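# Move one bottle from the cabinet to the bench

## Task

Take exactly one bottle out of the cabinet and leave it standing upright on the bench, while the remaining two bottles stay inside the cabinet.

## Robot and tools

ROBOT AND FRAME
Two arms, left_arm and right_arm, each sit on its own carriage on one shared floor track. The track runs along y at x = 0, with y = 0 at its middle. left_rail is always the carriage on the +y side and carries left_arm; right_rail carries right_arm. These names do not match image sides. Each arm base stands at x = 0, y = its carriage position_m, z = 0.04 m, facing +x. In the scene frame, fixed to the table, z = 0 is the table top and +z is up. +x is the direction the arms face and +y is to their left. The table edge is at x = 0.17 m. Positions are in metres and velocities in m/s and rad/s. Reported hand positions can be off by a few centimetres. The gripper fingers point along its own +z and close along its own y. end_effector_position is the point between the closed pads. left_arm fingers are rigid. right_arm fingers can fold: a grip near the palm may be loose, and a fingertip pushed onto a surface can fold quietly.

execute_actions
Takes "actions", a list run in order, plus optional "cameras" (names, ["all"] or []). An action may hold "rows", "steps", "until" and device commands. "rows" holds up to 15 rows, one per 1/30 s control step. Each row is one flat list of 18 numbers in [-1, 1] covering both arms: left dx, dy, dz, rx, ry, rz, gripper position, force_limit, speed, then the same nine for the right arm. dx..rz are an offset, not a pose. They count from that arm's Hand target as it stood when the action began, in that Hand target's own axes. Every row counts from that same start, not from the row before. 1.0 equals 0.6 m or 180 degrees, and rx, ry, rz form one rotation vector. Sending six zeros re-commands the current Hand target. Gripper position runs from +1 (open, 140 mm) to -1 (close until blocked); the pads meet near -0.8. force_limit runs from -1 (about 14 N) to +1 (58 N). speed runs from -1 (about 30 mm/s) to +1 (250 mm/s). A faster close squeezes harder. To leave a gripper unchanged, resend its last three numbers, because 0 is itself a command. "steps" runs from 1 to 450 (default 15). After the last row each arm keeps moving toward it. For a smooth start, ramp offsets up by about 0.01 per row.
Rail commands go under left_rail or right_rail as {position_m, speed_m_s, acceleration_factor} or {"stop": true}. position_m is an absolute track position: left_rail -0.8 to 1.5, right_rail -1.5 to 0.8. speed_m_s runs from 0.01 to 1 and acceleration_factor from 0.1 to 1. To drive, send position_m, then an action such as {"steps": n, "until": {"left_rail": {"position_status": ["!=", "moving"]}}}. Wait for arrival before reaching to scene points. Keep the carriages about 0.78 m or more apart. "until" reads only rail fields, compared with =, !=, <, <=, >, >=. It also accepts {"all": {"status": "ended"}} or {"any": ...}. Any out-of-range value makes the whole call refused.

move
"target" is one 18-number row, laid out like execute_actions, or a list of up to 15 such rows. Each row is an offset from the Hand targets at the start of the move, not from the previous row. The path runs straight, with a 10 s cap, and does not avoid obstacles. "speed" is in m/s, from 0.002 to 3.6, default 0.25; give one value or one per target. "blend" is a corner radius in m, default 0, which stops at each point. "stop_force" (3 to 120 N) ends an arm's path when it meets resistance; it does not work well while the gripper turns. Leave it out when backing off a contact. "zero" defaults to true and re-zeroes before the move. With blocking=false the move keeps running; before sending rows or another move, call wait or stop. The result adds a move: line such as done, off_target, held or fault, plus limits.

OTHER TOOLS
wait {seconds 0-10}; stop {} brakes a running move; zoom_image {camera, region [x0,y0,x1,y1], at most 504x504}; zero_wrist_force {arm}; finished_scene {scene}, which cannot be undone.
Cameras are cam_high, cam_low, cam_front, cam_side, cam_left_wrist and cam_right_wrist. Images come only with an empty action list or when requested.

RESULTS
Hand target is the pose later offsets count from. object_status codes: 0 moving, 1 blocked while opening, 2 blocked while closing (a grip), 3 at command or pads met. Check for 2 after closing. To grip harder, raise force_limit and change position slightly, for example -1 to -0.98. position_measured is in counts: 3 open, about 139 at 60 mm, 230 with the pads together. Rail position_status can read moving, done, contact_stop, time_out, stopped, stopped_with_arm, stopped_for_other_arm or stopped_for_other_carriage. position_answer not_taken means the value was dropped; resend it. Wrist force is in the tool axes. Wrist depth gives a 7x7 grid of distances in mm.

CAUTIONS
An outside force near 150 N, or joint torque at its limit (139 N m shoulder and elbow, 26 N m wrists), stops the arm for 10 s. Arms are stiff, so do not aim past a firm contact. Never let the arms or their grippers touch each other. Nothing may fall off the table or onto the track; that fails the task. Avoid drops, releasing a moving bottle, slams and hard pushes. Hold parts near their centre to limit leverage. Orientation commands are clipped to 32 degrees per step. Heavy holding heats motors; at 85 °C the arm locks. Avoid paths passing close to an arm's own base.

Each tool is called as name(argument=value, ...) on one line, values as JSON.

## Session

execute_actions(actions=[])

Scene clock: 0.00 s.
left_arm: end_effector_position=(+0.3456, +1.0253, +0.5800) position_measured=3 object_status=3 end_effector_quat_wxyz=(+0.000, +0.000, +1.000, +0.000) | right_arm: end_effector_position=(+0.3456, -1.0591, +0.5800) position_measured=3 object_status=3 end_effector_quat_wxyz=(+0.000, +0.000, +1.000, +0.000)
Joint positions: left_arm=[0.998 -0.316 -1.725 0.971 -0.816 -1.571 -0.316] | right_arm=[-1.086 -0.316 -1.725 0.971 -0.816 -1.571 -0.316]
Joint velocities: within noise
Joint torques (N m): no reading
Motor temperatures (°C): left_arm=[38 46 30 46 41 49] | right_arm=[38 43 45 42 35 41]
Wrist force (N): no reading
Wrist torque (N m): no reading
Wrist force, peak (N): no reading
Wrist depth (mm): cam_left_wrist=[626 - - - 637 626 581 / 686 - 646 - - 691 - / 697 - 742 - - - - / - 118 - - - - 117 / - 131 787 - 819 - 106 / - - 718 - 831 851 - / - 1899 1899 1867 1932 2078 -] | cam_right_wrist=[683 672 663 - 672 - - / - 668 695 - 657 - - / - - 723 - - - - / - 135 - - - - 133 / - 125 - 823 809 809 121 / - - - - - 834 - / - - 864 828 820 834 -]
Hand target: left_arm +0.3456, +1.0253, +0.5800; +0.000, +0.000, +1.000, +0.000 | right_arm +0.3456, -1.0591, +0.5800; +0.000, +0.000, +1.000, +0.000
Tool commands: left_gripper/position=+1.0 left_gripper/force_limit=+1.0 left_gripper/speed=+1.0 right_gripper/position=+1.0 right_gripper/force_limit=+1.0 right_gripper/speed=+1.0
left_rail: position_m=0.998 position_status=done
right_rail: position_m=-1.086 position_status=done

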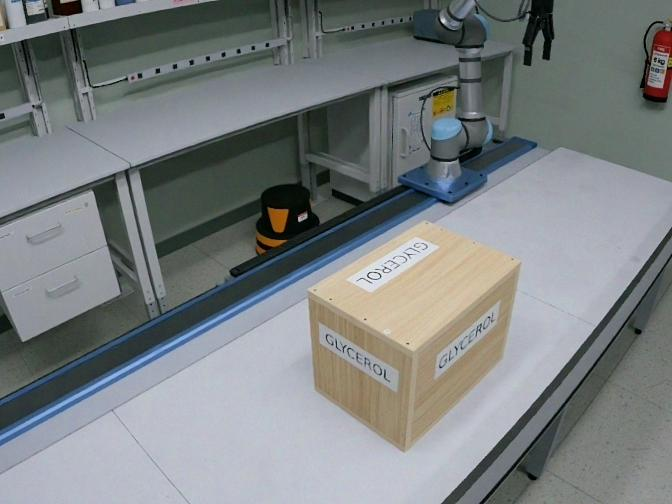

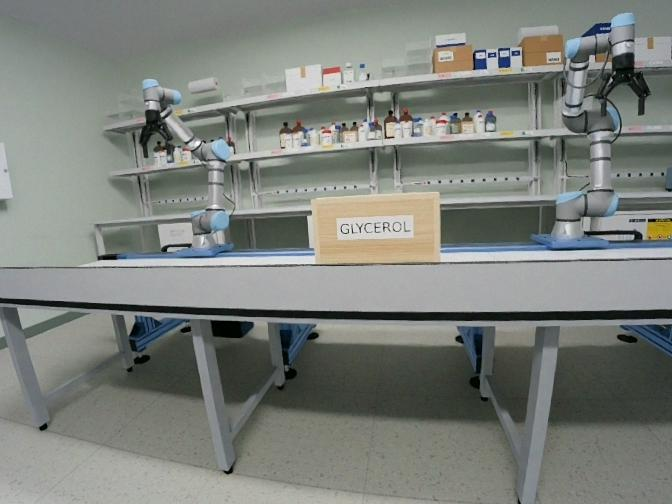

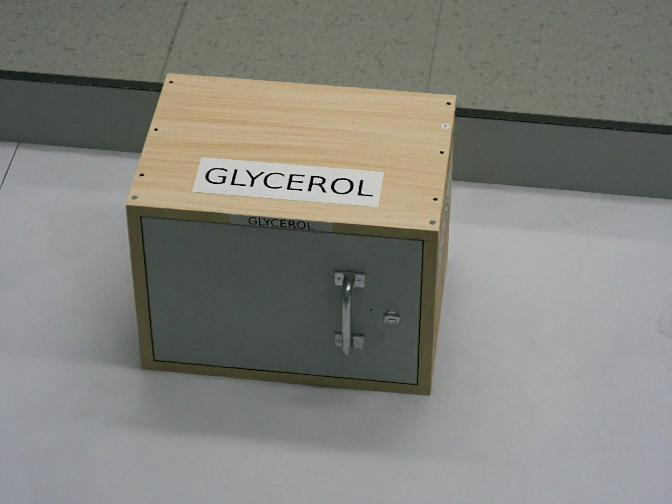

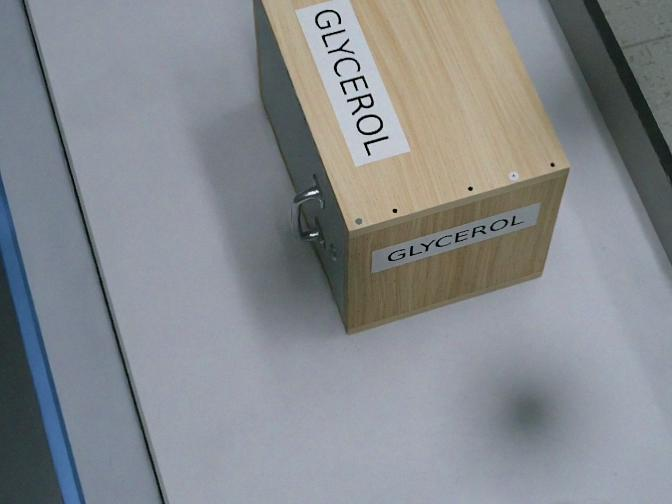

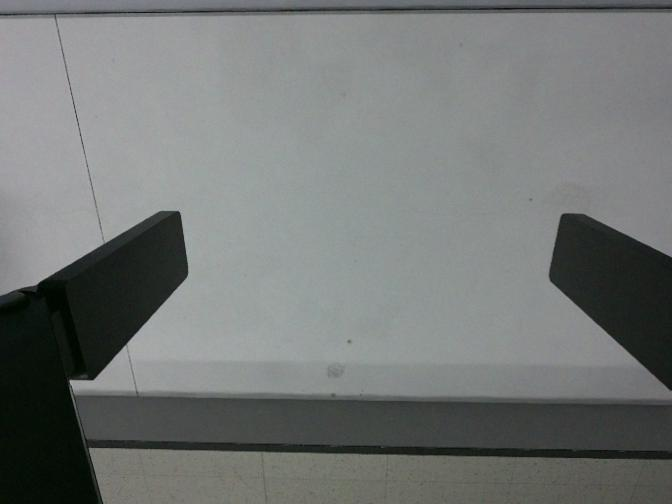

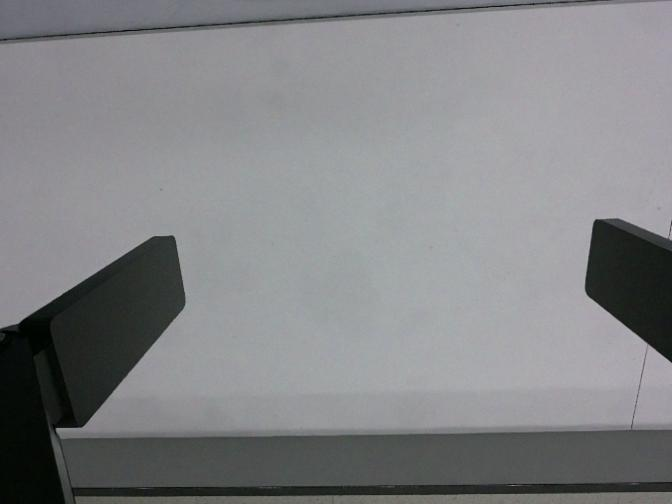

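execute_actions(actions=[{"right_rail":{"position_m":-1.42},"left_rail":{"position_m":-0.55},"steps":150,"until":{"all":{"status":"ended"}}}], cameras=["cam_front","cam_left_wrist"])

Scene clock: 47.17 s.
left_arm: end_effector_position=(+0.3456, -0.5228, +0.5800) position_measured=3 object_status=3 end_effector_quat_wxyz=(+0.000, +0.000, +1.000, +0.000) | right_arm: end_effector_position=(+0.3456, -1.3928, +0.5800) position_measured=3 object_status=3 end_effector_quat_wxyz=(+0.000, +0.000, +1.000, +0.000)
Joint positions: left_arm=[-0.55 -0.316 -1.725 0.971 -0.816 -1.571 -0.316] | right_arm=[-1.42 -0.316 -1.725 0.971 -0.816 -1.571 -0.316]
Joint torques (N m): left_arm=[-0.17 -12.89 -20.01 -2.71 0.03 0.19] | right_arm=[0.73 -11.58 -20.92 -2.93 0.16 -0.07]
Wrist force (N): left_arm=[0.0 -0.1 -0.1] | right_arm=[-0.1 0.3 0.0]
Wrist torque (N m): left_arm=[-0.02 0.00 0.00] | right_arm=[0.07 0.02 0.00]
Wrist force, peak (N): left_arm=[0.1 2.8 0.0] | right_arm=[0.2 2.9 0.0]
Wrist depth (mm): cam_left_wrist=[650 - - 629 - 619 612 / - 676 674 - 678 658 646 / - - - - 727 718 672 / - 118 - - - 140 124 / - - - - - - 107 / - - 907 - - - - / - 1967 1950 1883 1836 1836 -] | cam_right_wrist=[1395 672 670 - - - - / 1472 - - - - - 664 / 1549 - - - 629 714 695 / 1623 136 782 - - - 134 / - 126 - 825 - - 121 / - 1807 - - 790 782 - / 1939 1955 2294 - 1939 811 1878]
Hand target: left_arm +0.3456, -0.5228, +0.5800; +0.000, +0.000, +1.000, +0.000 | right_arm +0.3456, -1.3928, +0.5800; +0.000, +0.000, +1.000, +0.000
Tool commands: left_gripper/position=+1.0 left_gripper/force_limit=+1.0 left_gripper/speed=+1.0 right_gripper/position=+1.0 right_gripper/force_limit=+1.0 right_gripper/speed=+1.0
left_rail: position_m=-0.550 position_status=done
right_rail: position_m=-1.420 position_status=done
camera_calibration:
cam_left_wrist: T_world_to_cam=[[-0.00587021, 0.99903, -0.0436342, 0.563913], [0.936271, 0.0208171, 0.350662, -0.516636], [0.35123, -0.038795, -0.935485, 0.548664], [0, 0, 0, 1]] pos_world=[0.294314, -0.531326, 0.719037]
Images, in order (width x height): cam_front 672x504, cam_left_wrist 672x504.

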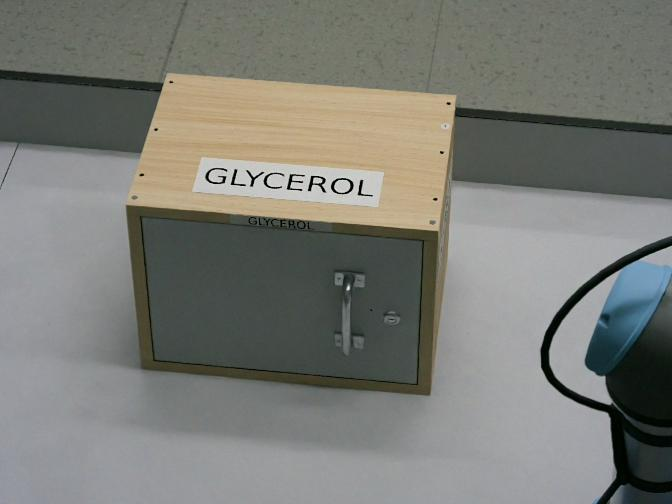

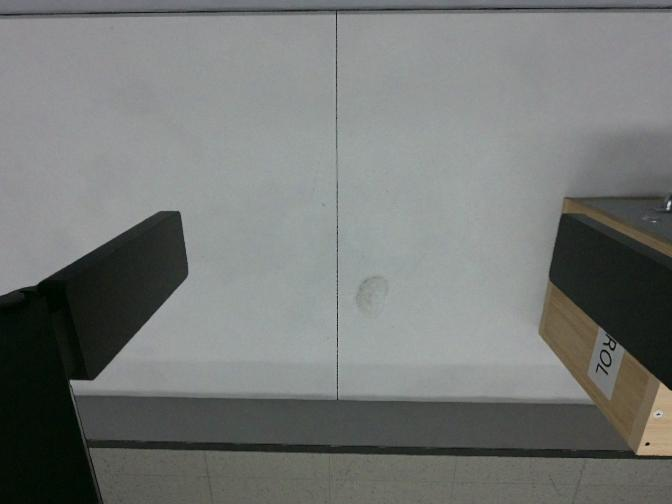

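move(target=[0.051,0.713,0.70,-0.1306,-0.4875,-0.1306,0.3,-1,0, 0,0,0,0,0,0,1,1,1], cameras=["cam_front","cam_side","cam_left_wrist"])

Scene clock: 61.20 s.
left_arm: end_effector_position=(+0.3085, -0.1044, +0.1609) position_measured=91 object_status=3 end_effector_quat_wxyz=(+0.604, -0.206, +0.750, +0.175) | right_arm: end_effector_position=(+0.3456, -1.3928, +0.5800) position_measured=3 object_status=3 end_effector_quat_wxyz=(+0.000, +0.000, +1.000, +0.000)
Joint positions: left_arm=[-0.55 0.925 -0.837 2.532 -4.61 -1.937 0.097] | right_arm=[-1.42 -0.316 -1.725 0.971 -0.816 -1.571 -0.316]
Joint torques (N m): left_arm=[-9.87 -40.96 8.24 -0.96 1.82 2.57] | right_arm=[0.71 -11.99 -22.32 -2.71 0.18 -0.08]
Wrist force (N): left_arm=[-1.0 1.9 1.5] | right_arm=[0.1 0.3 -0.2]
Wrist torque (N m): left_arm=[0.51 0.06 0.10] | right_arm=[0.06 -0.02 0.00]
Wrist force, peak (N): left_arm=[4.4 1.7 5.4] | right_arm=[0.0 0.4 -0.1]
Wrist depth (mm): cam_left_wrist=[350 296 249 285 322 360 361 / 544 306 259 302 336 386 580 / - 282 264 293 332 403 - / - 254 161 302 346 132 - / - 81 280 321 365 116 80 / - - 286 307 - - 60 / - - - - - - -] | cam_right_wrist=[1371 683 683 - 654 633 - / 1463 716 - - - - - / 1539 752 - 739 - - - / 1612 145 772 - - - 133 / - 126 757 803 806 - 121 / - 1924 - - - - - / 1939 2149 877 2209 - 792 1729]
Hand target: left_arm +0.3085, -0.1044, +0.1609; +0.604, -0.206, +0.750, +0.175 (not the last commanded pose) | right_arm +0.3456, -1.3928, +0.5800; +0.000, +0.000, +1.000, +0.000
Off the commanded pose: left_arm 0.011 m, 12 deg | right_arm 0.000 m, 0 deg.
left_rail: position_m=-0.550 position_status=done
right_rail: position_m=-1.420 position_status=done
move: held (left_arm; a check stopped the path); limits=held
pose unreachable (left arm): on one or more control steps of this call, first in action 0 (counted from 0), this arm could not follow its commanded pose, so it was not sent that pose on those steps. It may still have moved: this result reports where it is.
cause: moving toward the commanded pose would bring a part of the arm (just beyond joint 5 (wrist 1)) too close to the robot's own body.
camera_calibration:
cam_left_wrist: T_world_to_cam=[[-0.484066, 0.875031, -0.000782533, 0.255064], [-0.12876, -0.0703455, 0.989178, -0.127289], [0.865506, 0.478928, 0.146721, -0.0929126], [0, 0, 0, 1]] pos_world=[0.187495, -0.187645, 0.139743]
Images, in order (width x height): cam_front 672x504, cam_side 672x504, cam_left_wrist 672x504.

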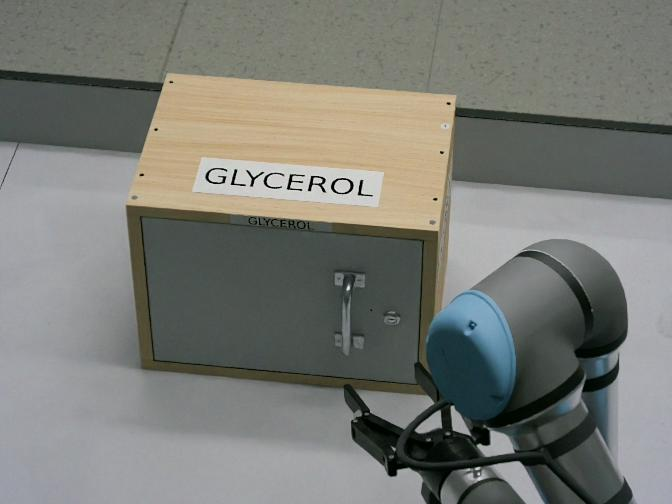

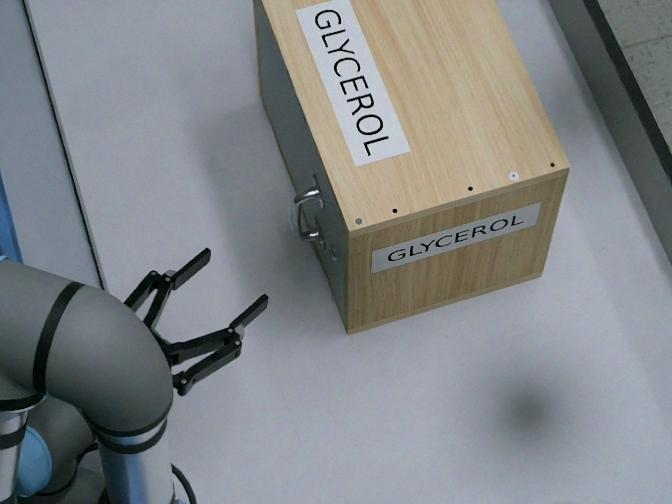

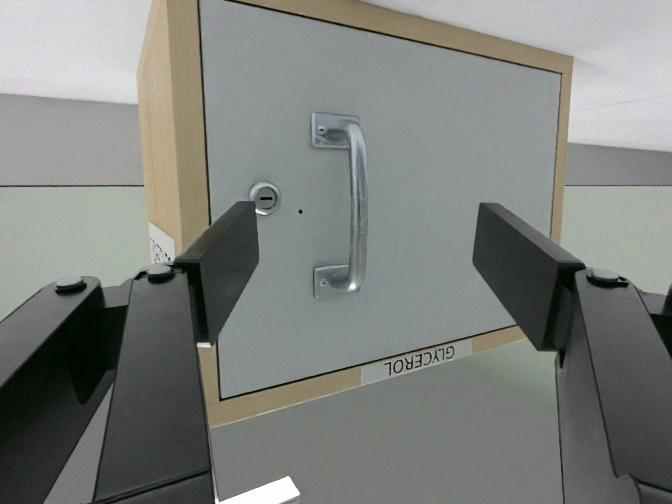

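execute_actions(actions=[{"right_rail":{"position_m":-1.5},"steps":60,"until":{"all":{"status":"ended"}}},{"left_rail":{"position_m":-0.70},"steps":60,"until":{"all":{"status":"ended"}}}])

Scene clock: 85.10 s.
left_arm: end_effector_position=(+0.3085, -0.2544, +0.1609) position_measured=91 object_status=3 end_effector_quat_wxyz=(+0.604, -0.206, +0.750, +0.175) | right_arm: end_effector_position=(+0.3456, -1.4728, +0.5800) position_measured=3 object_status=3 end_effector_quat_wxyz=(+0.000, +0.000, +1.000, +0.000)
Joint positions: left_arm=[-0.7 0.925 -0.837 2.532 -4.609 -1.937 0.097] | right_arm=[-1.5 -0.316 -1.725 0.971 -0.816 -1.571 -0.316]
Joint torques (N m): left_arm=[-5.64 -35.32 -5.03 -4.11 -0.37 2.41] | right_arm=[0.4 -11.95 -22.63 -2.57 0.16 -0.23]
Wrist force (N): left_arm=[-1.0 1.6 1.5] | right_arm=[0.1 0.3 -0.3]
Wrist torque (N m): left_arm=[0.44 0.05 0.10] | right_arm=[0.07 -0.02 0.00]
Wrist force, peak (N): left_arm=[-1.1 3.8 2.7] | right_arm=[0.0 2.5 -0.2]
Wrist depth (mm): cam_left_wrist=[350 324 355 325 323 359 359 / - - 493 366 341 396 462 / - - 554 379 344 414 482 / - 107 161 384 347 137 495 / - 81 141 395 366 116 80 / - - - - 4080 - 60 / - - - - - - -] | cam_right_wrist=[1379 1355 666 - 609 - - / 1454 1510 712 - - - - / 1549 1549 734 - - - 695 / 1680 145 - - - - 134 / - 134 - - - - 121 / - 1864 914 - 828 - 880 / - 1939 880 820 - 806 -]
Hand target: left_arm +0.3085, -0.2544, +0.1609; +0.604, -0.206, +0.750, +0.175 (not the last commanded pose) | right_arm +0.3456, -1.4728, +0.5800; +0.000, +0.000, +1.000, +0.000
Tool commands: left_gripper/position=+0.3 left_gripper/force_limit=-1.0 left_gripper/speed=+0.0 right_gripper/position=+1.0 right_gripper/force_limit=+1.0 right_gripper/speed=+1.0
Off the commanded pose: left_arm 0.011 m, 12 deg | right_arm 0.000 m, 0 deg.
left_rail: position_m=-0.700 position_status=done
right_rail: position_m=-1.500 position_status=done

move(target=[-0.027,0.185,0.224,-0.0473,-0.0667,-0.0095,0.3,-1,0, 0,0,0,0,0,0,1,1,1], cameras=["cam_front","cam_side","cam_left_wrist"])

Scene clock: 107.63 s.
left_arm: end_effector_position=(+0.3337, -0.1758, +0.1559) position_measured=91 object_status=3 end_effector_quat_wxyz=(+0.634, -0.225, +0.710, +0.208) | right_arm: end_effector_position=(+0.3456, -1.4728, +0.5800) position_measured=3 object_status=3 end_effector_quat_wxyz=(+0.000, +0.000, +1.000, +0.000)
Joint positions: left_arm=[-0.7 0.947 -0.72 2.301 -4.608 -1.891 0.046] | right_arm=[-1.5 -0.316 -1.725 0.971 -0.816 -1.571 -0.316]
Joint torques (N m): left_arm=[-9.75 -47.85 6.43 -4.12 -1.86 2.49] | right_arm=[0.36 -12.55 -21.69 -2.58 0.07 0.04]
Wrist force (N): left_arm=[-1.1 1.6 1.4] | right_arm=[0.0 0.1 -0.1]
Wrist torque (N m): left_arm=[0.47 0.10 0.09] | right_arm=[0.03 0.00 0.00]
Wrist force, peak (N): left_arm=[-2.5 4.3 8.5] | right_arm=[0.0 0.2 -0.4]
Wrist depth (mm): cam_left_wrist=[420 420 280 255 301 350 402 / 536 455 302 265 317 377 432 / 3389 - 312 276 318 413 2592 / 3553 - 161 288 322 131 2654 / - 81 301 299 361 116 80 / - - - 306 - - 60 / - - - - - - -] | cam_right_wrist=[1428 1355 616 680 628 663 - / 1500 1491 - - - - - / 1539 1510 790 - - - 718 / 1645 146 774 - - - 134 / - 134 - - - - 121 / - 1807 871 - - - 834 / 1955 1924 - - - - 1849]
Hand target: left_arm +0.3337, -0.1759, +0.1558; +0.634, -0.225, +0.710, +0.208 (not the last commanded pose) | right_arm +0.3456, -1.4728, +0.5800; +0.000, +0.000, +1.000, +0.000
Off the commanded pose: left_arm 0.092 m, 8 deg | right_arm 0.000 m, 0 deg.
left_rail: position_m=-0.700 position_status=done
right_rail: position_m=-1.500 position_status=done
move: held (left_arm; a check stopped the path); limits=held
pose unreachable (left arm): on one or more control steps of this call, first in action 0 (counted from 0), this arm could not follow its commanded pose, so it was not sent that pose on those steps. It may still have moved: this result reports where it is.
cause: moving toward the commanded pose would bring a part of the arm (just beyond joint 5 (wrist 1)) too close to the robot's own body.
camera_calibration:
cam_left_wrist: T_world_to_cam=[[-0.548918, 0.835876, -0.000533439, 0.344553], [-0.207003, -0.13532, 0.968937, -0.106291], [0.809839, 0.531977, 0.247308, -0.0676055], [0, 0, 0, 1]] pos_world=[0.221878, -0.266422, 0.119893]
Images, in order (width x height): cam_front 672x504, cam_side 672x504, cam_left_wrist 672x504.

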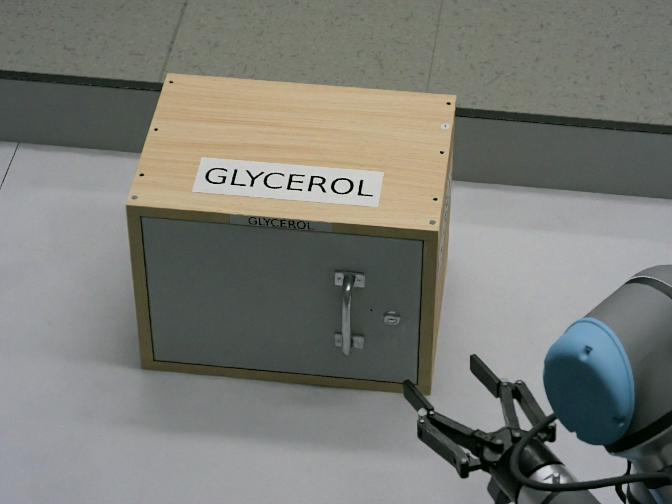

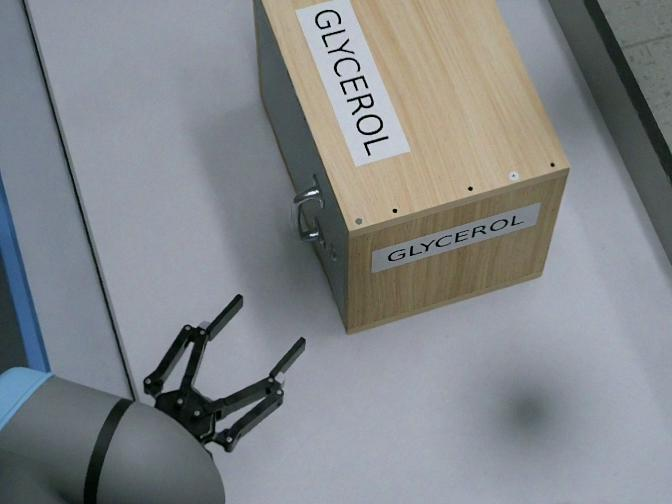

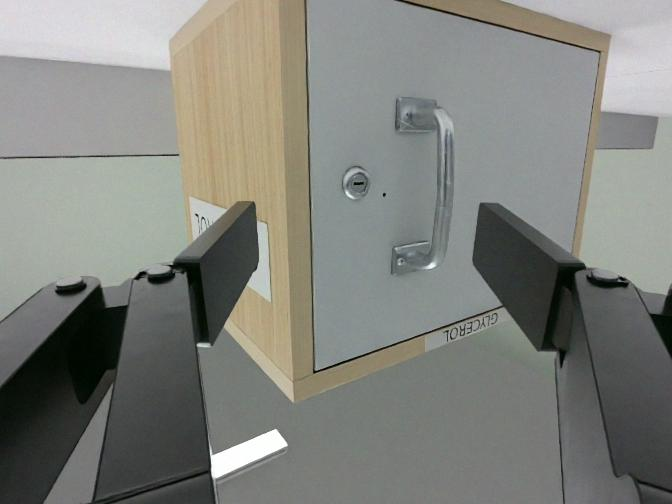

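move(target=[-0.090,0.097,0.140,0.0048,0.187,-0.0014,0.3,-1,0, 0,0,0,0,0,0,1,1,1], cameras=["cam_front","cam_left_wrist"])

Scene clock: 160.03 s.
left_arm: end_effector_position=(+0.3725, -0.0768, +0.2010) position_measured=91 object_status=3 end_effector_quat_wxyz=(+0.404, -0.273, +0.864, +0.128) | right_arm: end_effector_position=(+0.3456, -1.4728, +0.5800) position_measured=3 object_status=3 end_effector_quat_wxyz=(+0.000, +0.000, +1.000, +0.000)
Joint positions: left_arm=[-0.7 0.961 -1.204 1.975 -3.186 -1.836 0.229] | right_arm=[-1.5 -0.316 -1.725 0.971 -0.816 -1.571 -0.316]
Joint torques (N m): left_arm=[-6.22 -47.08 -28.21 -2.01 1.5 2.67] | right_arm=[-0.19 -12.01 -22.27 -2.43 0.04 -0.25]
Wrist force (N): left_arm=[-0.7 1.2 0.8] | right_arm=[-0.2 0.0 -0.3]
Wrist torque (N m): left_arm=[0.31 0.04 0.05] | right_arm=[0.01 0.03 0.00]
Wrist force, peak (N): left_arm=[-1.1 2.1 1.5] | right_arm=[0.0 0.4 -0.4]
Wrist depth (mm): cam_left_wrist=[296 284 254 281 290 289 287 / 339 337 232 270 329 365 356 / - 199 215 248 311 393 470 / - 179 161 236 281 137 816 / - 81 197 223 278 126 80 / - - 190 216 259 - 60 / - - 183 205 241 - -] | cam_right_wrist=[1371 1355 657 629 - - - / 1437 1411 - 693 - - - / 1519 1549 - - - - - / 1623 145 - - - - 133 / - 134 820 917 - - 121 / - 1878 877 877 - 823 - / 1939 2039 - 852 849 1657 -]
Hand target: left_arm +0.3725, -0.0768, +0.2010; +0.404, -0.273, +0.864, +0.128 | right_arm +0.3456, -1.4728, +0.5800; +0.000, +0.000, +1.000, +0.000
Off the commanded pose: left_arm 0.000 m, 0 deg | right_arm 0.000 m, 0 deg.
left_rail: position_m=-0.700 position_status=done
right_rail: position_m=-1.500 position_status=done
move: done
camera_calibration:
cam_left_wrist: T_world_to_cam=[[-0.549414, 0.834927, -0.0322733, 0.289685], [0.259388, 0.20715, 0.943296, -0.270864], [0.794268, 0.509889, -0.330381, -0.0426188], [0, 0, 0, 1]] pos_world=[0.263267, -0.164025, 0.250774]
Images, in order (width x height): cam_front 672x504, cam_left_wrist 672x504.

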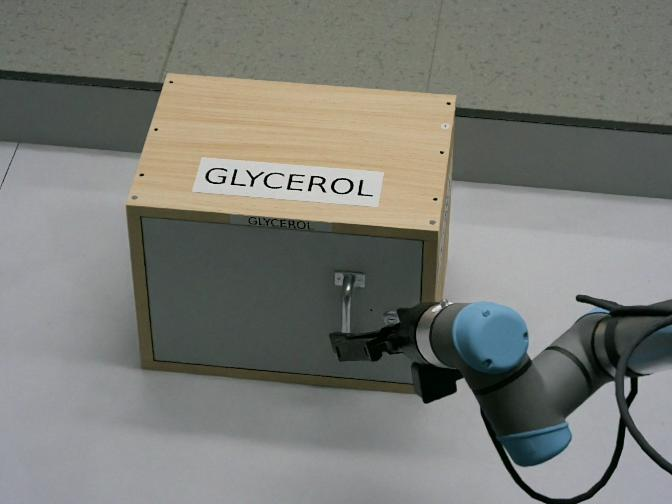

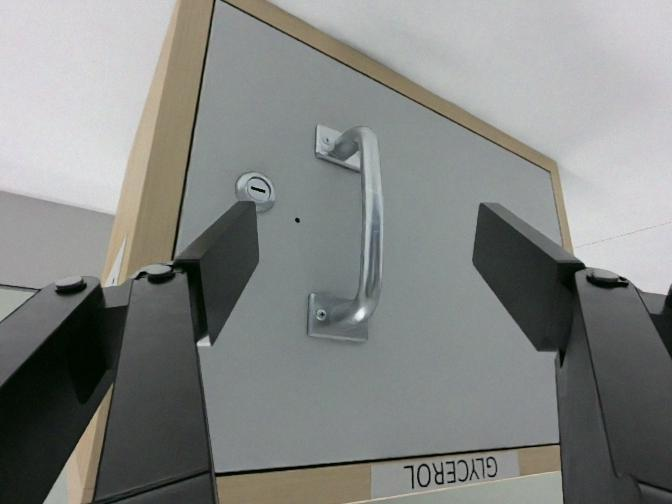

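move(target=[0,0,0.12,0,0,0,0.3,-1,0, 0,0,0,0,0,0,1,1,1], speed=0.08, stop_force=12)

execute_actions(actions=[{"rows":[[0,0,0,0,0,0,-1,-0.1,-1,0,0,0,0,0,0,1,1,1]],"steps":120}], cameras=["cam_left_wrist","cam_front"])

Scene clock: 173.60 s.
left_arm: end_effector_position=(+0.4067, -0.0530, +0.1658) position_measured=91 object_status=3 end_effector_quat_wxyz=(+0.404, -0.273, +0.864, +0.128) | right_arm: end_effector_position=(+0.3456, -1.4728, +0.5800) position_measured=3 object_status=3 end_effector_quat_wxyz=(+0.000, +0.000, +1.000, +0.000)
Joint positions: left_arm=[-0.7 0.934 -1.077 1.895 -3.237 -1.816 0.211] | right_arm=[-1.5 -0.316 -1.725 0.971 -0.816 -1.571 -0.316]
Joint torques (N m): left_arm=[10.14 -52.46 -11.22 -1.91 -2.13 2.68] | right_arm=[-0.78 -12.62 -22.79 -2.25 0.01 -0.16]
Wrist force (N): left_arm=[-0.8 1.1 0.3] | right_arm=[0.1 0.2 -0.2]
Wrist torque (N m): left_arm=[0.28 0.07 0.06] | right_arm=[0.05 -0.02 0.00]
Wrist force, peak (N): left_arm=[3.2 21.1 -28.1] | right_arm=[-0.1 0.5 -0.2]
Wrist depth (mm): cam_left_wrist=[253 180 205 237 249 247 245 / 305 167 195 228 280 309 290 / 377 159 183 201 257 325 409 / 141 146 161 194 234 138 371 / - 81 161 186 224 126 80 / - - 157 174 209 - 60 / - - 151 171 199 - -] | cam_right_wrist=[1472 1387 661 613 650 - - / 1454 1569 716 - 727 - 664 / 1623 1529 - - - - 693 / 1623 146 767 - - - 133 / - 126 - - - - 121 / - 1835 - - 837 - - / 2005 1924 864 - - - 1539]
Hand target: left_arm +0.4067, -0.0530, +0.1658; +0.404, -0.273, +0.864, +0.128 (not the last commanded pose) | right_arm +0.3456, -1.4728, +0.5800; +0.000, +0.000, +1.000, +0.000
Off the commanded pose: left_arm 0.018 m, 0 deg | right_arm 0.000 m, 0 deg.
left_rail: position_m=-0.700 position_status=done
right_rail: position_m=-1.500 position_status=done
move: contact (left_arm)

Scene clock: 177.80 s.
left_arm: end_effector_position=(+0.4067, -0.0530, +0.1659) position_measured=214 object_status=2 end_effector_quat_wxyz=(+0.404, -0.273, +0.864, +0.128) | right_arm: end_effector_position=(+0.3456, -1.4728, +0.5800) position_measured=3 object_status=3 end_effector_quat_wxyz=(+0.000, +0.000, +1.000, +0.000)
Joint positions: left_arm=[-0.7 0.934 -1.077 1.895 -3.237 -1.816 0.211] | right_arm=[-1.5 -0.316 -1.725 0.971 -0.816 -1.571 -0.316]
Joint torques (N m): left_arm=[-24.77 -39.05 -12.04 -1.85 -7.22 2.51] | right_arm=[0.66 -13.87 -23.32 -2.22 -0.06 0.01]
Wrist force (N): left_arm=[2.1 16.4 -8.0] | right_arm=[0.1 0.3 -0.2]
Wrist torque (N m): left_arm=[-0.24 -0.04 -0.02] | right_arm=[0.06 -0.03 0.00]
Wrist force, peak (N): left_arm=[-4.6 18.4 5.3] | right_arm=[0.3 0.3 -0.5]
Wrist depth (mm): cam_left_wrist=[244 180 208 239 249 256 246 / 319 171 199 235 281 306 292 / 155 162 186 199 267 365 384 / 143 154 170 118 239 293 674 / 136 145 81 81 - 94 867 / - - - - - - - / - - - - - - -] | cam_right_wrist=[1395 1355 663 - 652 - 598 / 1463 1491 693 - - - - / 1549 1559 - - - 708 - / 1645 146 - - - - 134 / - 134 - 777 809 - 121 / - 1864 - - 852 - - / 2005 1971 2039 825 - - 795]
Hand target: left_arm +0.4067, -0.0530, +0.1658; +0.404, -0.273, +0.864, +0.128 | right_arm +0.3456, -1.4728, +0.5800; +0.000, +0.000, +1.000, +0.000
Off the commanded pose: left_arm 0.000 m, 0 deg | right_arm 0.000 m, 0 deg.
left_rail: position_m=-0.700 position_status=done
right_rail: position_m=-1.500 position_status=done
camera_calibration:
cam_left_wrist: T_world_to_cam=[[-0.549405, 0.834931, -0.0323105, 0.287477], [0.259557, 0.207296, 0.943217, -0.25157], [0.794219, 0.509822, -0.330602, -0.0934621], [0, 0, 0, 1]] pos_world=[0.297467, -0.140225, 0.215675]
Images, in order (width x height): cam_front 672x504, cam_left_wrist 672x504.

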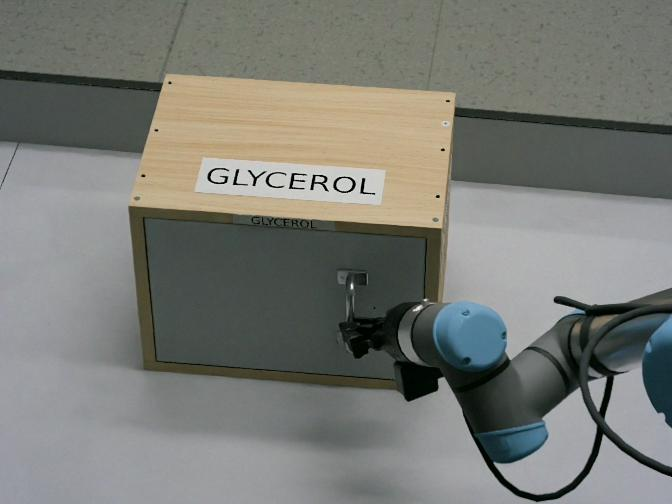

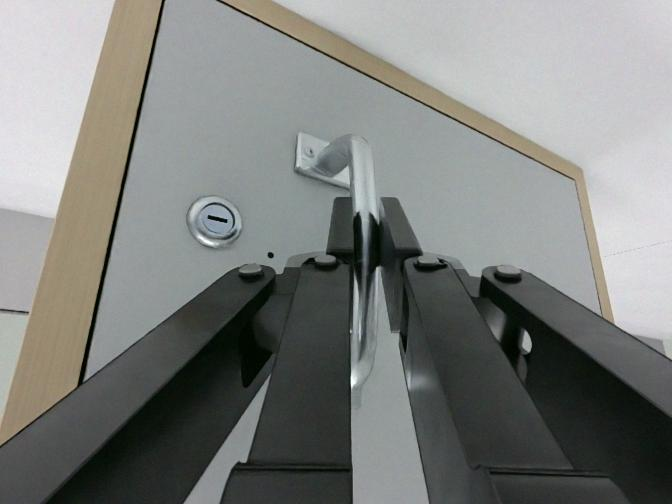

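move(target=[0.0342,0.0637,-0.0407,0.0426,0,0.0357,-1,-0.1,-1,0,0,0,0,0,0,1,1,1], speed=0.06, stop_force=60, cameras=["cam_left_wrist","cam_front"])

Scene clock: 199.73 s.
left_arm: end_effector_position=(+0.3587, -0.0401, +0.1658) position_measured=214 object_status=2 end_effector_quat_wxyz=(+0.413, -0.196, +0.884, +0.092) | right_arm: end_effector_position=(+0.3456, -1.4728, +0.5800) position_measured=3 object_status=3 end_effector_quat_wxyz=(+0.000, +0.000, +1.000, +0.000)
Joint positions: left_arm=[-0.7 1.088 -1.055 1.834 -3.11 -2.054 0.455] | right_arm=[-1.5 -0.316 -1.725 0.971 -0.816 -1.571 -0.316]
Joint torques (N m): left_arm=[10.31 -34.02 -25.84 -0.9 -2.55 2.41] | right_arm=[0.18 -13.29 -23.09 -2.11 0.13 -0.18]
Wrist force (N): left_arm=[-3.6 2.3 2.4] | right_arm=[0.1 -0.1 -0.3]
Wrist torque (N m): left_arm=[0.19 0.10 0.11] | right_arm=[-0.01 -0.02 0.00]
Wrist force, peak (N): left_arm=[5.4 -16.1 -12.0] | right_arm=[0.0 0.3 -0.6]
Wrist depth (mm): cam_left_wrist=[254 234 209 241 249 247 246 / 320 180 197 232 284 309 309 / 432 169 187 205 254 327 380 / 202 155 171 111 131 301 346 / - 145 81 81 - 94 - / - - - - - - - / - - - - - - -] | cam_right_wrist=[1411 1379 631 645 654 674 - / 1340 1446 - - 732 - - / 1559 1634 - - 704 - 704 / 1590 146 - - - - 133 / - 134 - - - - 121 / - 1767 - - 849 867 - / 1988 2130 1988 925 - - 1908]
Hand target: left_arm +0.3587, -0.0401, +0.1658; +0.413, -0.196, +0.884, +0.092 | right_arm +0.3456, -1.4728, +0.5800; +0.000, +0.000, +1.000, +0.000
Off the commanded pose: left_arm 0.000 m, 0 deg | right_arm 0.000 m, 0 deg.
left_rail: position_m=-0.700 position_status=done
right_rail: position_m=-1.500 position_status=done
move: done
camera_calibration:
cam_left_wrist: T_world_to_cam=[[-0.39598, 0.917699, -0.0320802, 0.198451], [0.291701, 0.158839, 0.943229, -0.255161], [0.870695, 0.364142, -0.33059, -0.0951849], [0, 0, 0, 1]] pos_world=[0.23589, -0.106928, 0.215574]
Images, in order (width x height): cam_front 672x504, cam_left_wrist 672x504.

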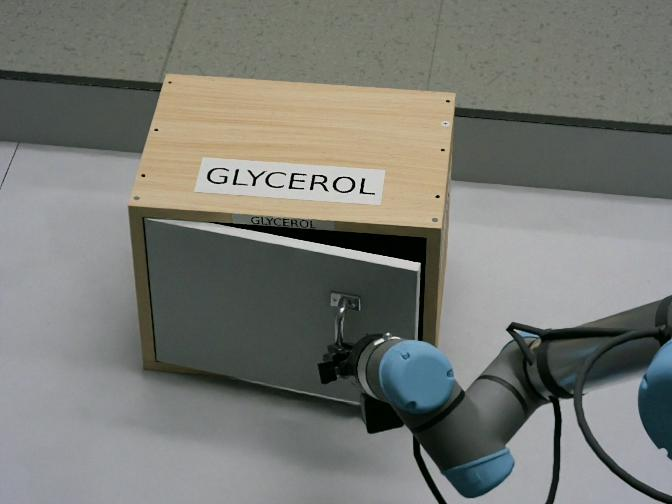

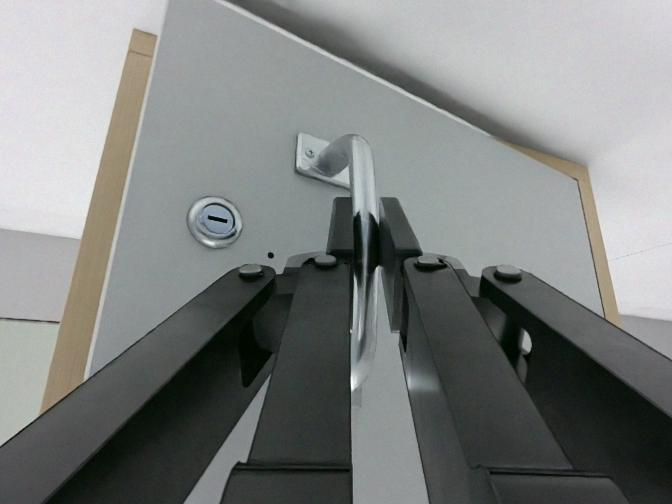

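move(target=[[0.0342,0.0637,-0.0407,0.0426,0,0.0357,-1,-0.1,-1,0,0,0,0,0,0,1,1,1],[0.0602,0.1368,-0.0715,0.0851,0,0.0714,-1,-0.1,-1,0,0,0,0,0,0,1,1,1],[0.0782,0.2152,-0.0928,0.1277,0,0.1072,-1,-0.1,-1,0,0,0,0,0,0,1,1,1]], speed=0.1, blend=0.03, cameras=["cam_left_wrist","cam_front"])

Scene clock: 216.47 s.
left_arm: end_effector_position=(+0.2380, +0.0461, +0.1655) position_measured=214 object_status=2 end_effector_quat_wxyz=(+0.423, +0.039, +0.905, -0.018) end_effector_velocity=(+0.000, -0.001, -0.001) end_effector_angular_velocity=(-0.003, +0.001, -0.001) | right_arm: end_effector_position=(+0.3456, -1.4728, +0.5800) position_measured=3 object_status=3 end_effector_quat_wxyz=(+0.000, +0.000, +1.000, +0.000)
Joint positions: left_arm=[-0.7 1.396 -0.804 1.207 -2.081 -2.44 1.433] | right_arm=[-1.5 -0.316 -1.725 0.971 -0.816 -1.571 -0.316]
Joint velocities: left_arm=[0 0 0.001 -0.001 0.005 0 0.002] | right_arm=[within noise]
Joint torques (N m): left_arm=[10.33 -36.72 -25.58 0.29 0.59 2.73] | right_arm=[-0.39 -12.45 -22.41 -1.93 -0.09 -0.08]
Wrist force (N): left_arm=[-15.7 0.9 -8.4] | right_arm=[0.1 0.1 -0.3]
Wrist torque (N m): left_arm=[0.16 0.33 0.12] | right_arm=[0.03 -0.02 0.00]
Wrist force, peak (N): left_arm=[2.2 -15.6 -12.8] | right_arm=[0.2 0.3 -0.5]
Wrist depth (mm): cam_left_wrist=[254 233 209 241 248 248 245 / 319 182 198 230 283 309 307 / 402 168 187 205 260 322 372 / - 156 175 118 118 303 338 / - 146 81 81 - 94 - / - - - - - - - / - - - - - - -] | cam_right_wrist=[1387 1348 657 615 - 678 623 / 1472 1500 - - 670 - - / 1559 1510 - - - - 702 / 1590 136 - - 755 - 133 / - 134 - - - - 121 / - 1821 - 846 877 831 914 / 1955 1955 1971 864 1893 834 846]
Hand target: left_arm +0.2380, +0.0461, +0.1655; +0.423, +0.040, +0.905, -0.018 | right_arm +0.3456, -1.4728, +0.5800; +0.000, +0.000, +1.000, +0.000
Off the commanded pose: left_arm 0.000 m, 0 deg | right_arm 0.000 m, 0 deg.
left_rail: position_m=-0.700 position_status=done
right_rail: position_m=-1.500 position_status=done
move: done
camera_calibration:
cam_left_wrist: T_world_to_cam=[[0.115971, 0.992767, -0.0310593, -0.0539222], [0.332416, -0.00932647, 0.943087, -0.235352], [0.935976, -0.119695, -0.331093, -0.0148247], [0, 0, 0, 1]] pos_world=[0.0983639, 0.0495628, 0.215375]
Images, in order (width x height): cam_front 672x504, cam_left_wrist 672x504.

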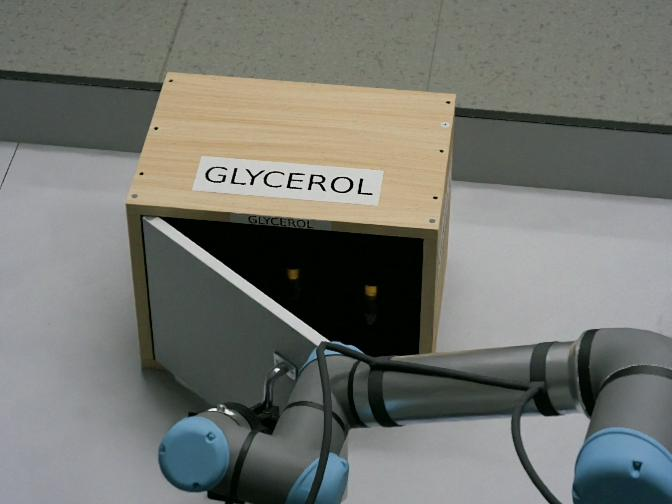

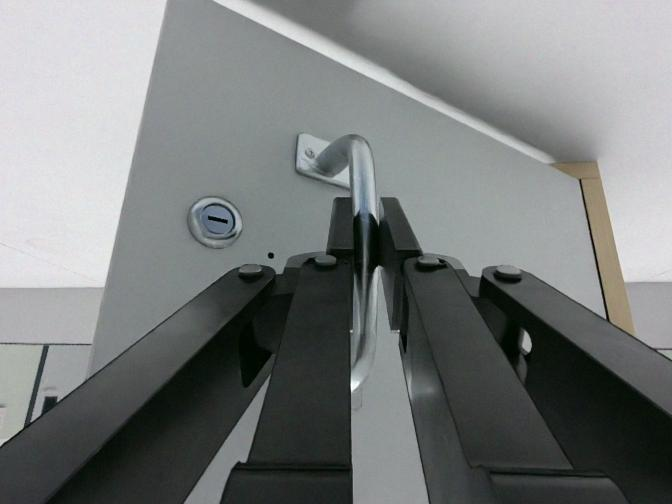

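move(target=[[0.0342,0.0637,-0.0407,0.0426,0,0.0357,-1,-0.1,-1,0,0,0,0,0,0,1,1,1],[0.0602,0.1368,-0.0715,0.0851,0,0.0714,-1,-0.1,-1,0,0,0,0,0,0,1,1,1],[0.0782,0.2152,-0.0928,0.1277,0,0.1072,-1,-0.1,-1,0,0,0,0,0,0,1,1,1]], speed=0.1, blend=0.03, cameras=["cam_left_wrist","cam_front","cam_side","cam_high"])

Scene clock: 227.63 s.
left_arm: end_effector_position=(+0.1767, +0.1797, +0.1652) position_measured=214 object_status=2 end_effector_quat_wxyz=(+0.396, +0.204, +0.894, +0.043) | right_arm: end_effector_position=(+0.3456, -1.4728, +0.5800) position_measured=3 object_status=3 end_effector_quat_wxyz=(+0.000, +0.000, +1.000, +0.000)
Joint positions: left_arm=[-0.7 1.477 -0.236 0.035 -1.347 -2.389 1.936] | right_arm=[-1.5 -0.316 -1.725 0.971 -0.816 -1.571 -0.316]
Joint torques (N m): left_arm=[-24.41 -60.3 -25.53 -5.99 0.81 -1.29] | right_arm=[-0.11 -13.03 -23.18 -1.92 0.06 -0.11]
Wrist force (N): left_arm=[-8.3 -4.8 -25.9] | right_arm=[0.1 0.3 -0.4]
Wrist torque (N m): left_arm=[1.92 0.08 -1.01] | right_arm=[0.07 -0.03 0.00]
Wrist force, peak (N): left_arm=[-17.9 -13.9 -26.1] | right_arm=[-0.1 0.5 -0.5]
Wrist depth (mm): cam_left_wrist=[223 177 226 247 259 277 293 / 254 158 208 284 322 351 391 / 279 147 180 212 375 434 539 / 349 131 154 132 310 406 682 / - 116 78 114 - 93 - / - - - - - - - / - - - - - - -] | cam_right_wrist=[1411 1363 700 - 645 646 640 / 1463 1379 - 666 674 680 645 / 1549 1569 - - - - 725 / 1612 146 - - 777 - 133 / - 134 787 - - 790 122 / - 1878 880 - - - - / 1988 2005 - - - - 803]
Hand target: left_arm +0.1767, +0.1810, +0.1655; +0.404, +0.273, +0.864, -0.126 | right_arm +0.3456, -1.4728, +0.5800; +0.000, +0.000, +1.000, +0.000
Off the commanded pose: left_arm 0.001 m, 21 deg | right_arm 0.000 m, 0 deg.
left_rail: position_m=-0.700 position_status=done
right_rail: position_m=-1.500 position_status=done
elbow stopped short (left arm): the move would have taken joint 4 (elbow) straighter than the controller allows.
move: off_target (left_arm)
camera_calibration:
cam_left_wrist: T_world_to_cam=[[0.358284, 0.910825, 0.205013, -0.246512], [0.317924, -0.325495, 0.890493, -0.145332], [0.877814, -0.253871, -0.406193, 0.105368], [0, 0, 0, 1]] pos_world=[0.0420328, 0.203974, 0.222755]
Images, in order (width x height): cam_high 672x504, cam_front 672x504, cam_side 672x504, cam_left_wrist 672x504.

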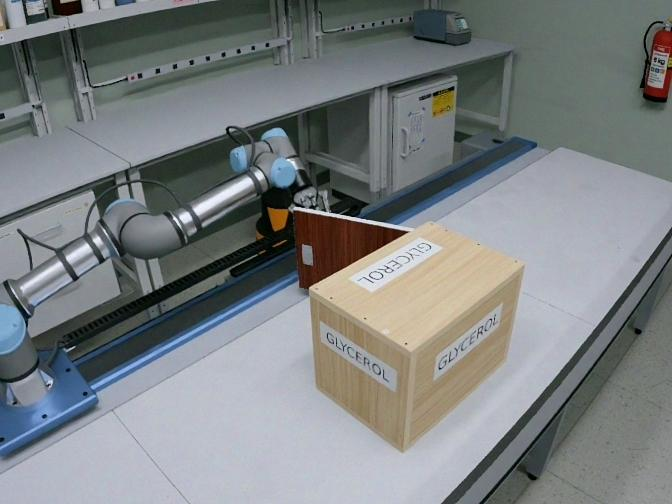

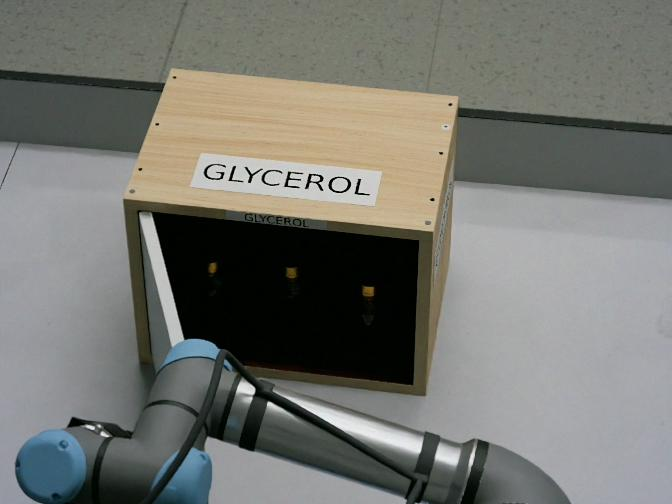

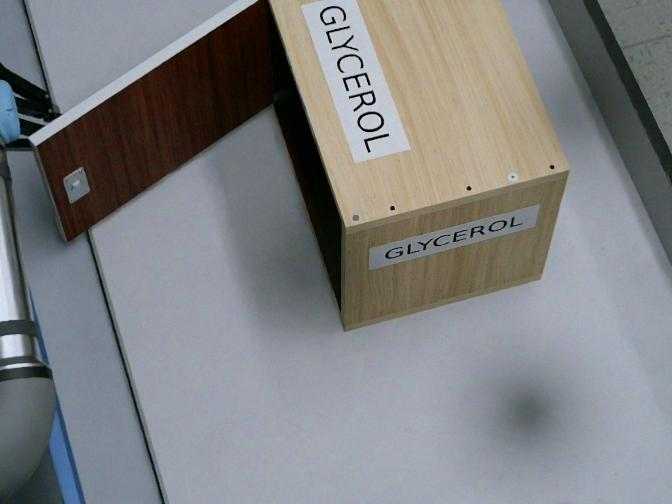

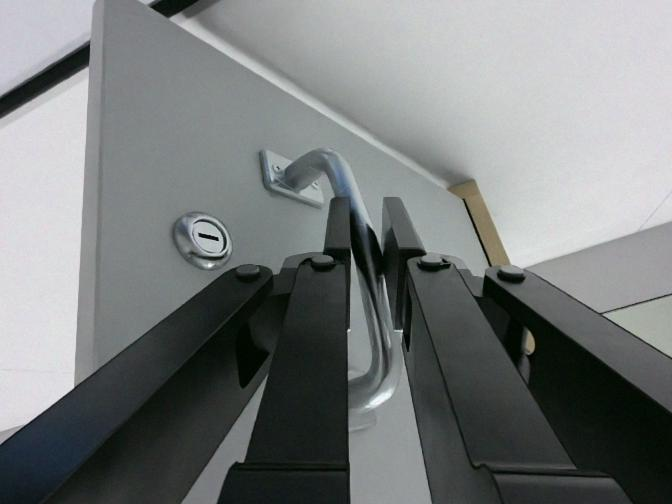

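execute_actions(actions=[{"rows":[[0,0,0,-0.1124,0.0362,0,-0.45,-1,-1,0,0,0,0,0,0,1,1,1]],"steps":30}])

move(target=[0,0,-0.11,0,0,0,-0.45,-1,-1,0,0,0,0,0,0,1,1,1], speed=0.12, cameras=["cam_left_wrist","cam_front","cam_side"])

Scene clock: 251.73 s.
left_arm: end_effector_position=(+0.1767, +0.1806, +0.1654) position_measured=186 object_status=3 end_effector_quat_wxyz=(+0.395, +0.204, +0.895, +0.045) | right_arm: end_effector_position=(+0.3456, -1.4728, +0.5800) position_measured=3 object_status=3 end_effector_quat_wxyz=(+0.000, +0.000, +1.000, +0.000)
Joint positions: left_arm=[-0.7 1.477 -0.236 0.035 -1.351 -2.389 1.933] | right_arm=[-1.5 -0.316 -1.725 0.971 -0.816 -1.571 -0.316]
Joint torques (N m): left_arm=[9.1 -74.25 -33.74 -4.2 -0.74 -2.17] | right_arm=[0.13 -13.28 -23.15 -1.94 -0.08 -0.11]
Wrist force (N): left_arm=[-0.2 2.2 0.9] | right_arm=[0.0 0.2 -0.4]
Wrist torque (N m): left_arm=[0.51 -0.01 0.17] | right_arm=[0.05 0.01 0.00]
Wrist force, peak (N): left_arm=[-6.9 -6.2 -29.1] | right_arm=[0.1 0.2 -0.6]
Wrist depth (mm): cam_left_wrist=[222 177 225 246 262 277 293 / 248 159 207 283 323 349 375 / 275 147 180 201 382 429 - / 342 128 149 166 125 - - / - 81 87 172 - 86 80 / - 67 - 156 - - 69 / - - - 157 - - 67] | cam_right_wrist=[1387 1340 670 - - - 602 / 1482 1463 700 - - - - / 1529 1539 - - 721 695 685 / 1601 144 - - 750 795 133 / - 134 - - - 760 121 / - 1878 - - - 843 - / 1924 1924 1767 846 825 1794 817]
Hand target: left_arm +0.1767, +0.1810, +0.1655; +0.396, +0.204, +0.894, +0.043 | right_arm +0.3456, -1.4728, +0.5800; +0.000, +0.000, +1.000, +0.000
Off the commanded pose: left_arm 0.000 m, 0 deg | right_arm 0.000 m, 0 deg.
left_rail: position_m=-0.700 position_status=done
right_rail: position_m=-1.500 position_status=done
elbow stopped short (left arm): the move would have taken joint 4 (elbow) straighter than the controller allows.

Scene clock: 252.77 s.
left_arm: end_effector_position=(+0.1291, +0.1854, +0.2101) position_measured=186 object_status=3 end_effector_quat_wxyz=(+0.393, +0.191, +0.897, +0.073) | right_arm: end_effector_position=(+0.3456, -1.4728, +0.5800) position_measured=3 object_status=3 end_effector_quat_wxyz=(+0.000, +0.000, +1.000, +0.000)
Joint positions: left_arm=[-0.7 1.532 -0.287 0.035 -1.331 -2.392 1.947] | right_arm=[-1.5 -0.316 -1.725 0.971 -0.816 -1.571 -0.316]
Joint torques (N m): left_arm=[9.56 -81.81 -30.11 -3.6 -3.42 2.18] | right_arm=[0.47 -13.86 -23.3 -1.87 -0.19 -0.2]
Wrist force (N): left_arm=[0.0 2.3 0.5] | right_arm=[-0.1 0.3 -0.2]
Wrist torque (N m): left_arm=[0.53 -0.06 0.09] | right_arm=[0.07 0.01 0.00]
Wrist force, peak (N): left_arm=[-0.1 2.4 1.6] | right_arm=[0.1 0.4 -0.5]
Wrist depth (mm): cam_left_wrist=[260 259 272 296 319 343 367 / 295 281 263 349 397 424 476 / 351 340 223 253 490 617 - / 449 432 188 212 125 - - / - 76 87 211 - 86 80 / - 67 - 207 - - 69 / - - - 184 - - 67] | cam_right_wrist=[1403 1363 640 - 670 629 664 / 1428 1463 - 693 678 - - / 1569 1559 - - - - 774 / 1580 145 - - 769 - 133 / - 134 - - - - 121 / - 1878 877 - - - - / 1971 1971 852 834 890 - -]
Hand target: left_arm +0.1288, +0.1866, +0.2106; +0.396, +0.204, +0.894, +0.043 | right_arm +0.3456, -1.4728, +0.5800; +0.000, +0.000, +1.000, +0.000
Off the commanded pose: left_arm 0.001 m, 4 deg | right_arm 0.000 m, 0 deg.
left_rail: position_m=-0.700 position_status=done
right_rail: position_m=-1.500 position_status=done
elbow stopped short (left arm): the move would have taken joint 4 (elbow) straighter than the controller allows.
move: off_target (left_arm)
camera_calibration:
cam_left_wrist: T_world_to_cam=[[0.314261, 0.916626, 0.247055, -0.248149], [0.328069, -0.349066, 0.877795, -0.162645], [0.890848, -0.194805, -0.410415, 0.155001], [0, 0, 0, 1]] pos_world=[-0.00674026, 0.200881, 0.26769]
Images, in order (width x height): cam_front 672x504, cam_side 672x504, cam_left_wrist 672x504.

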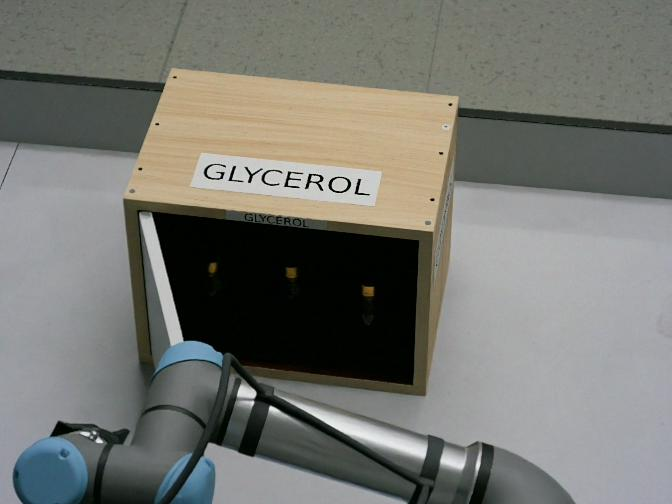

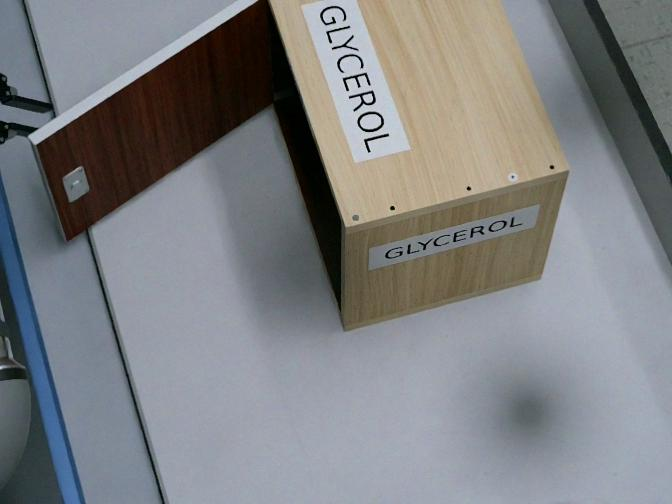

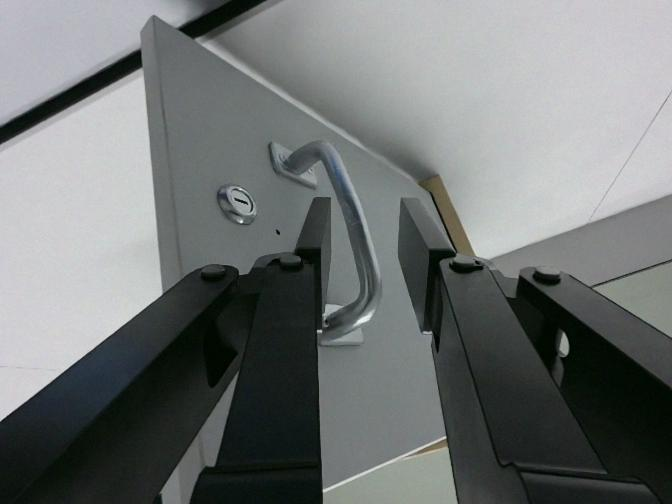

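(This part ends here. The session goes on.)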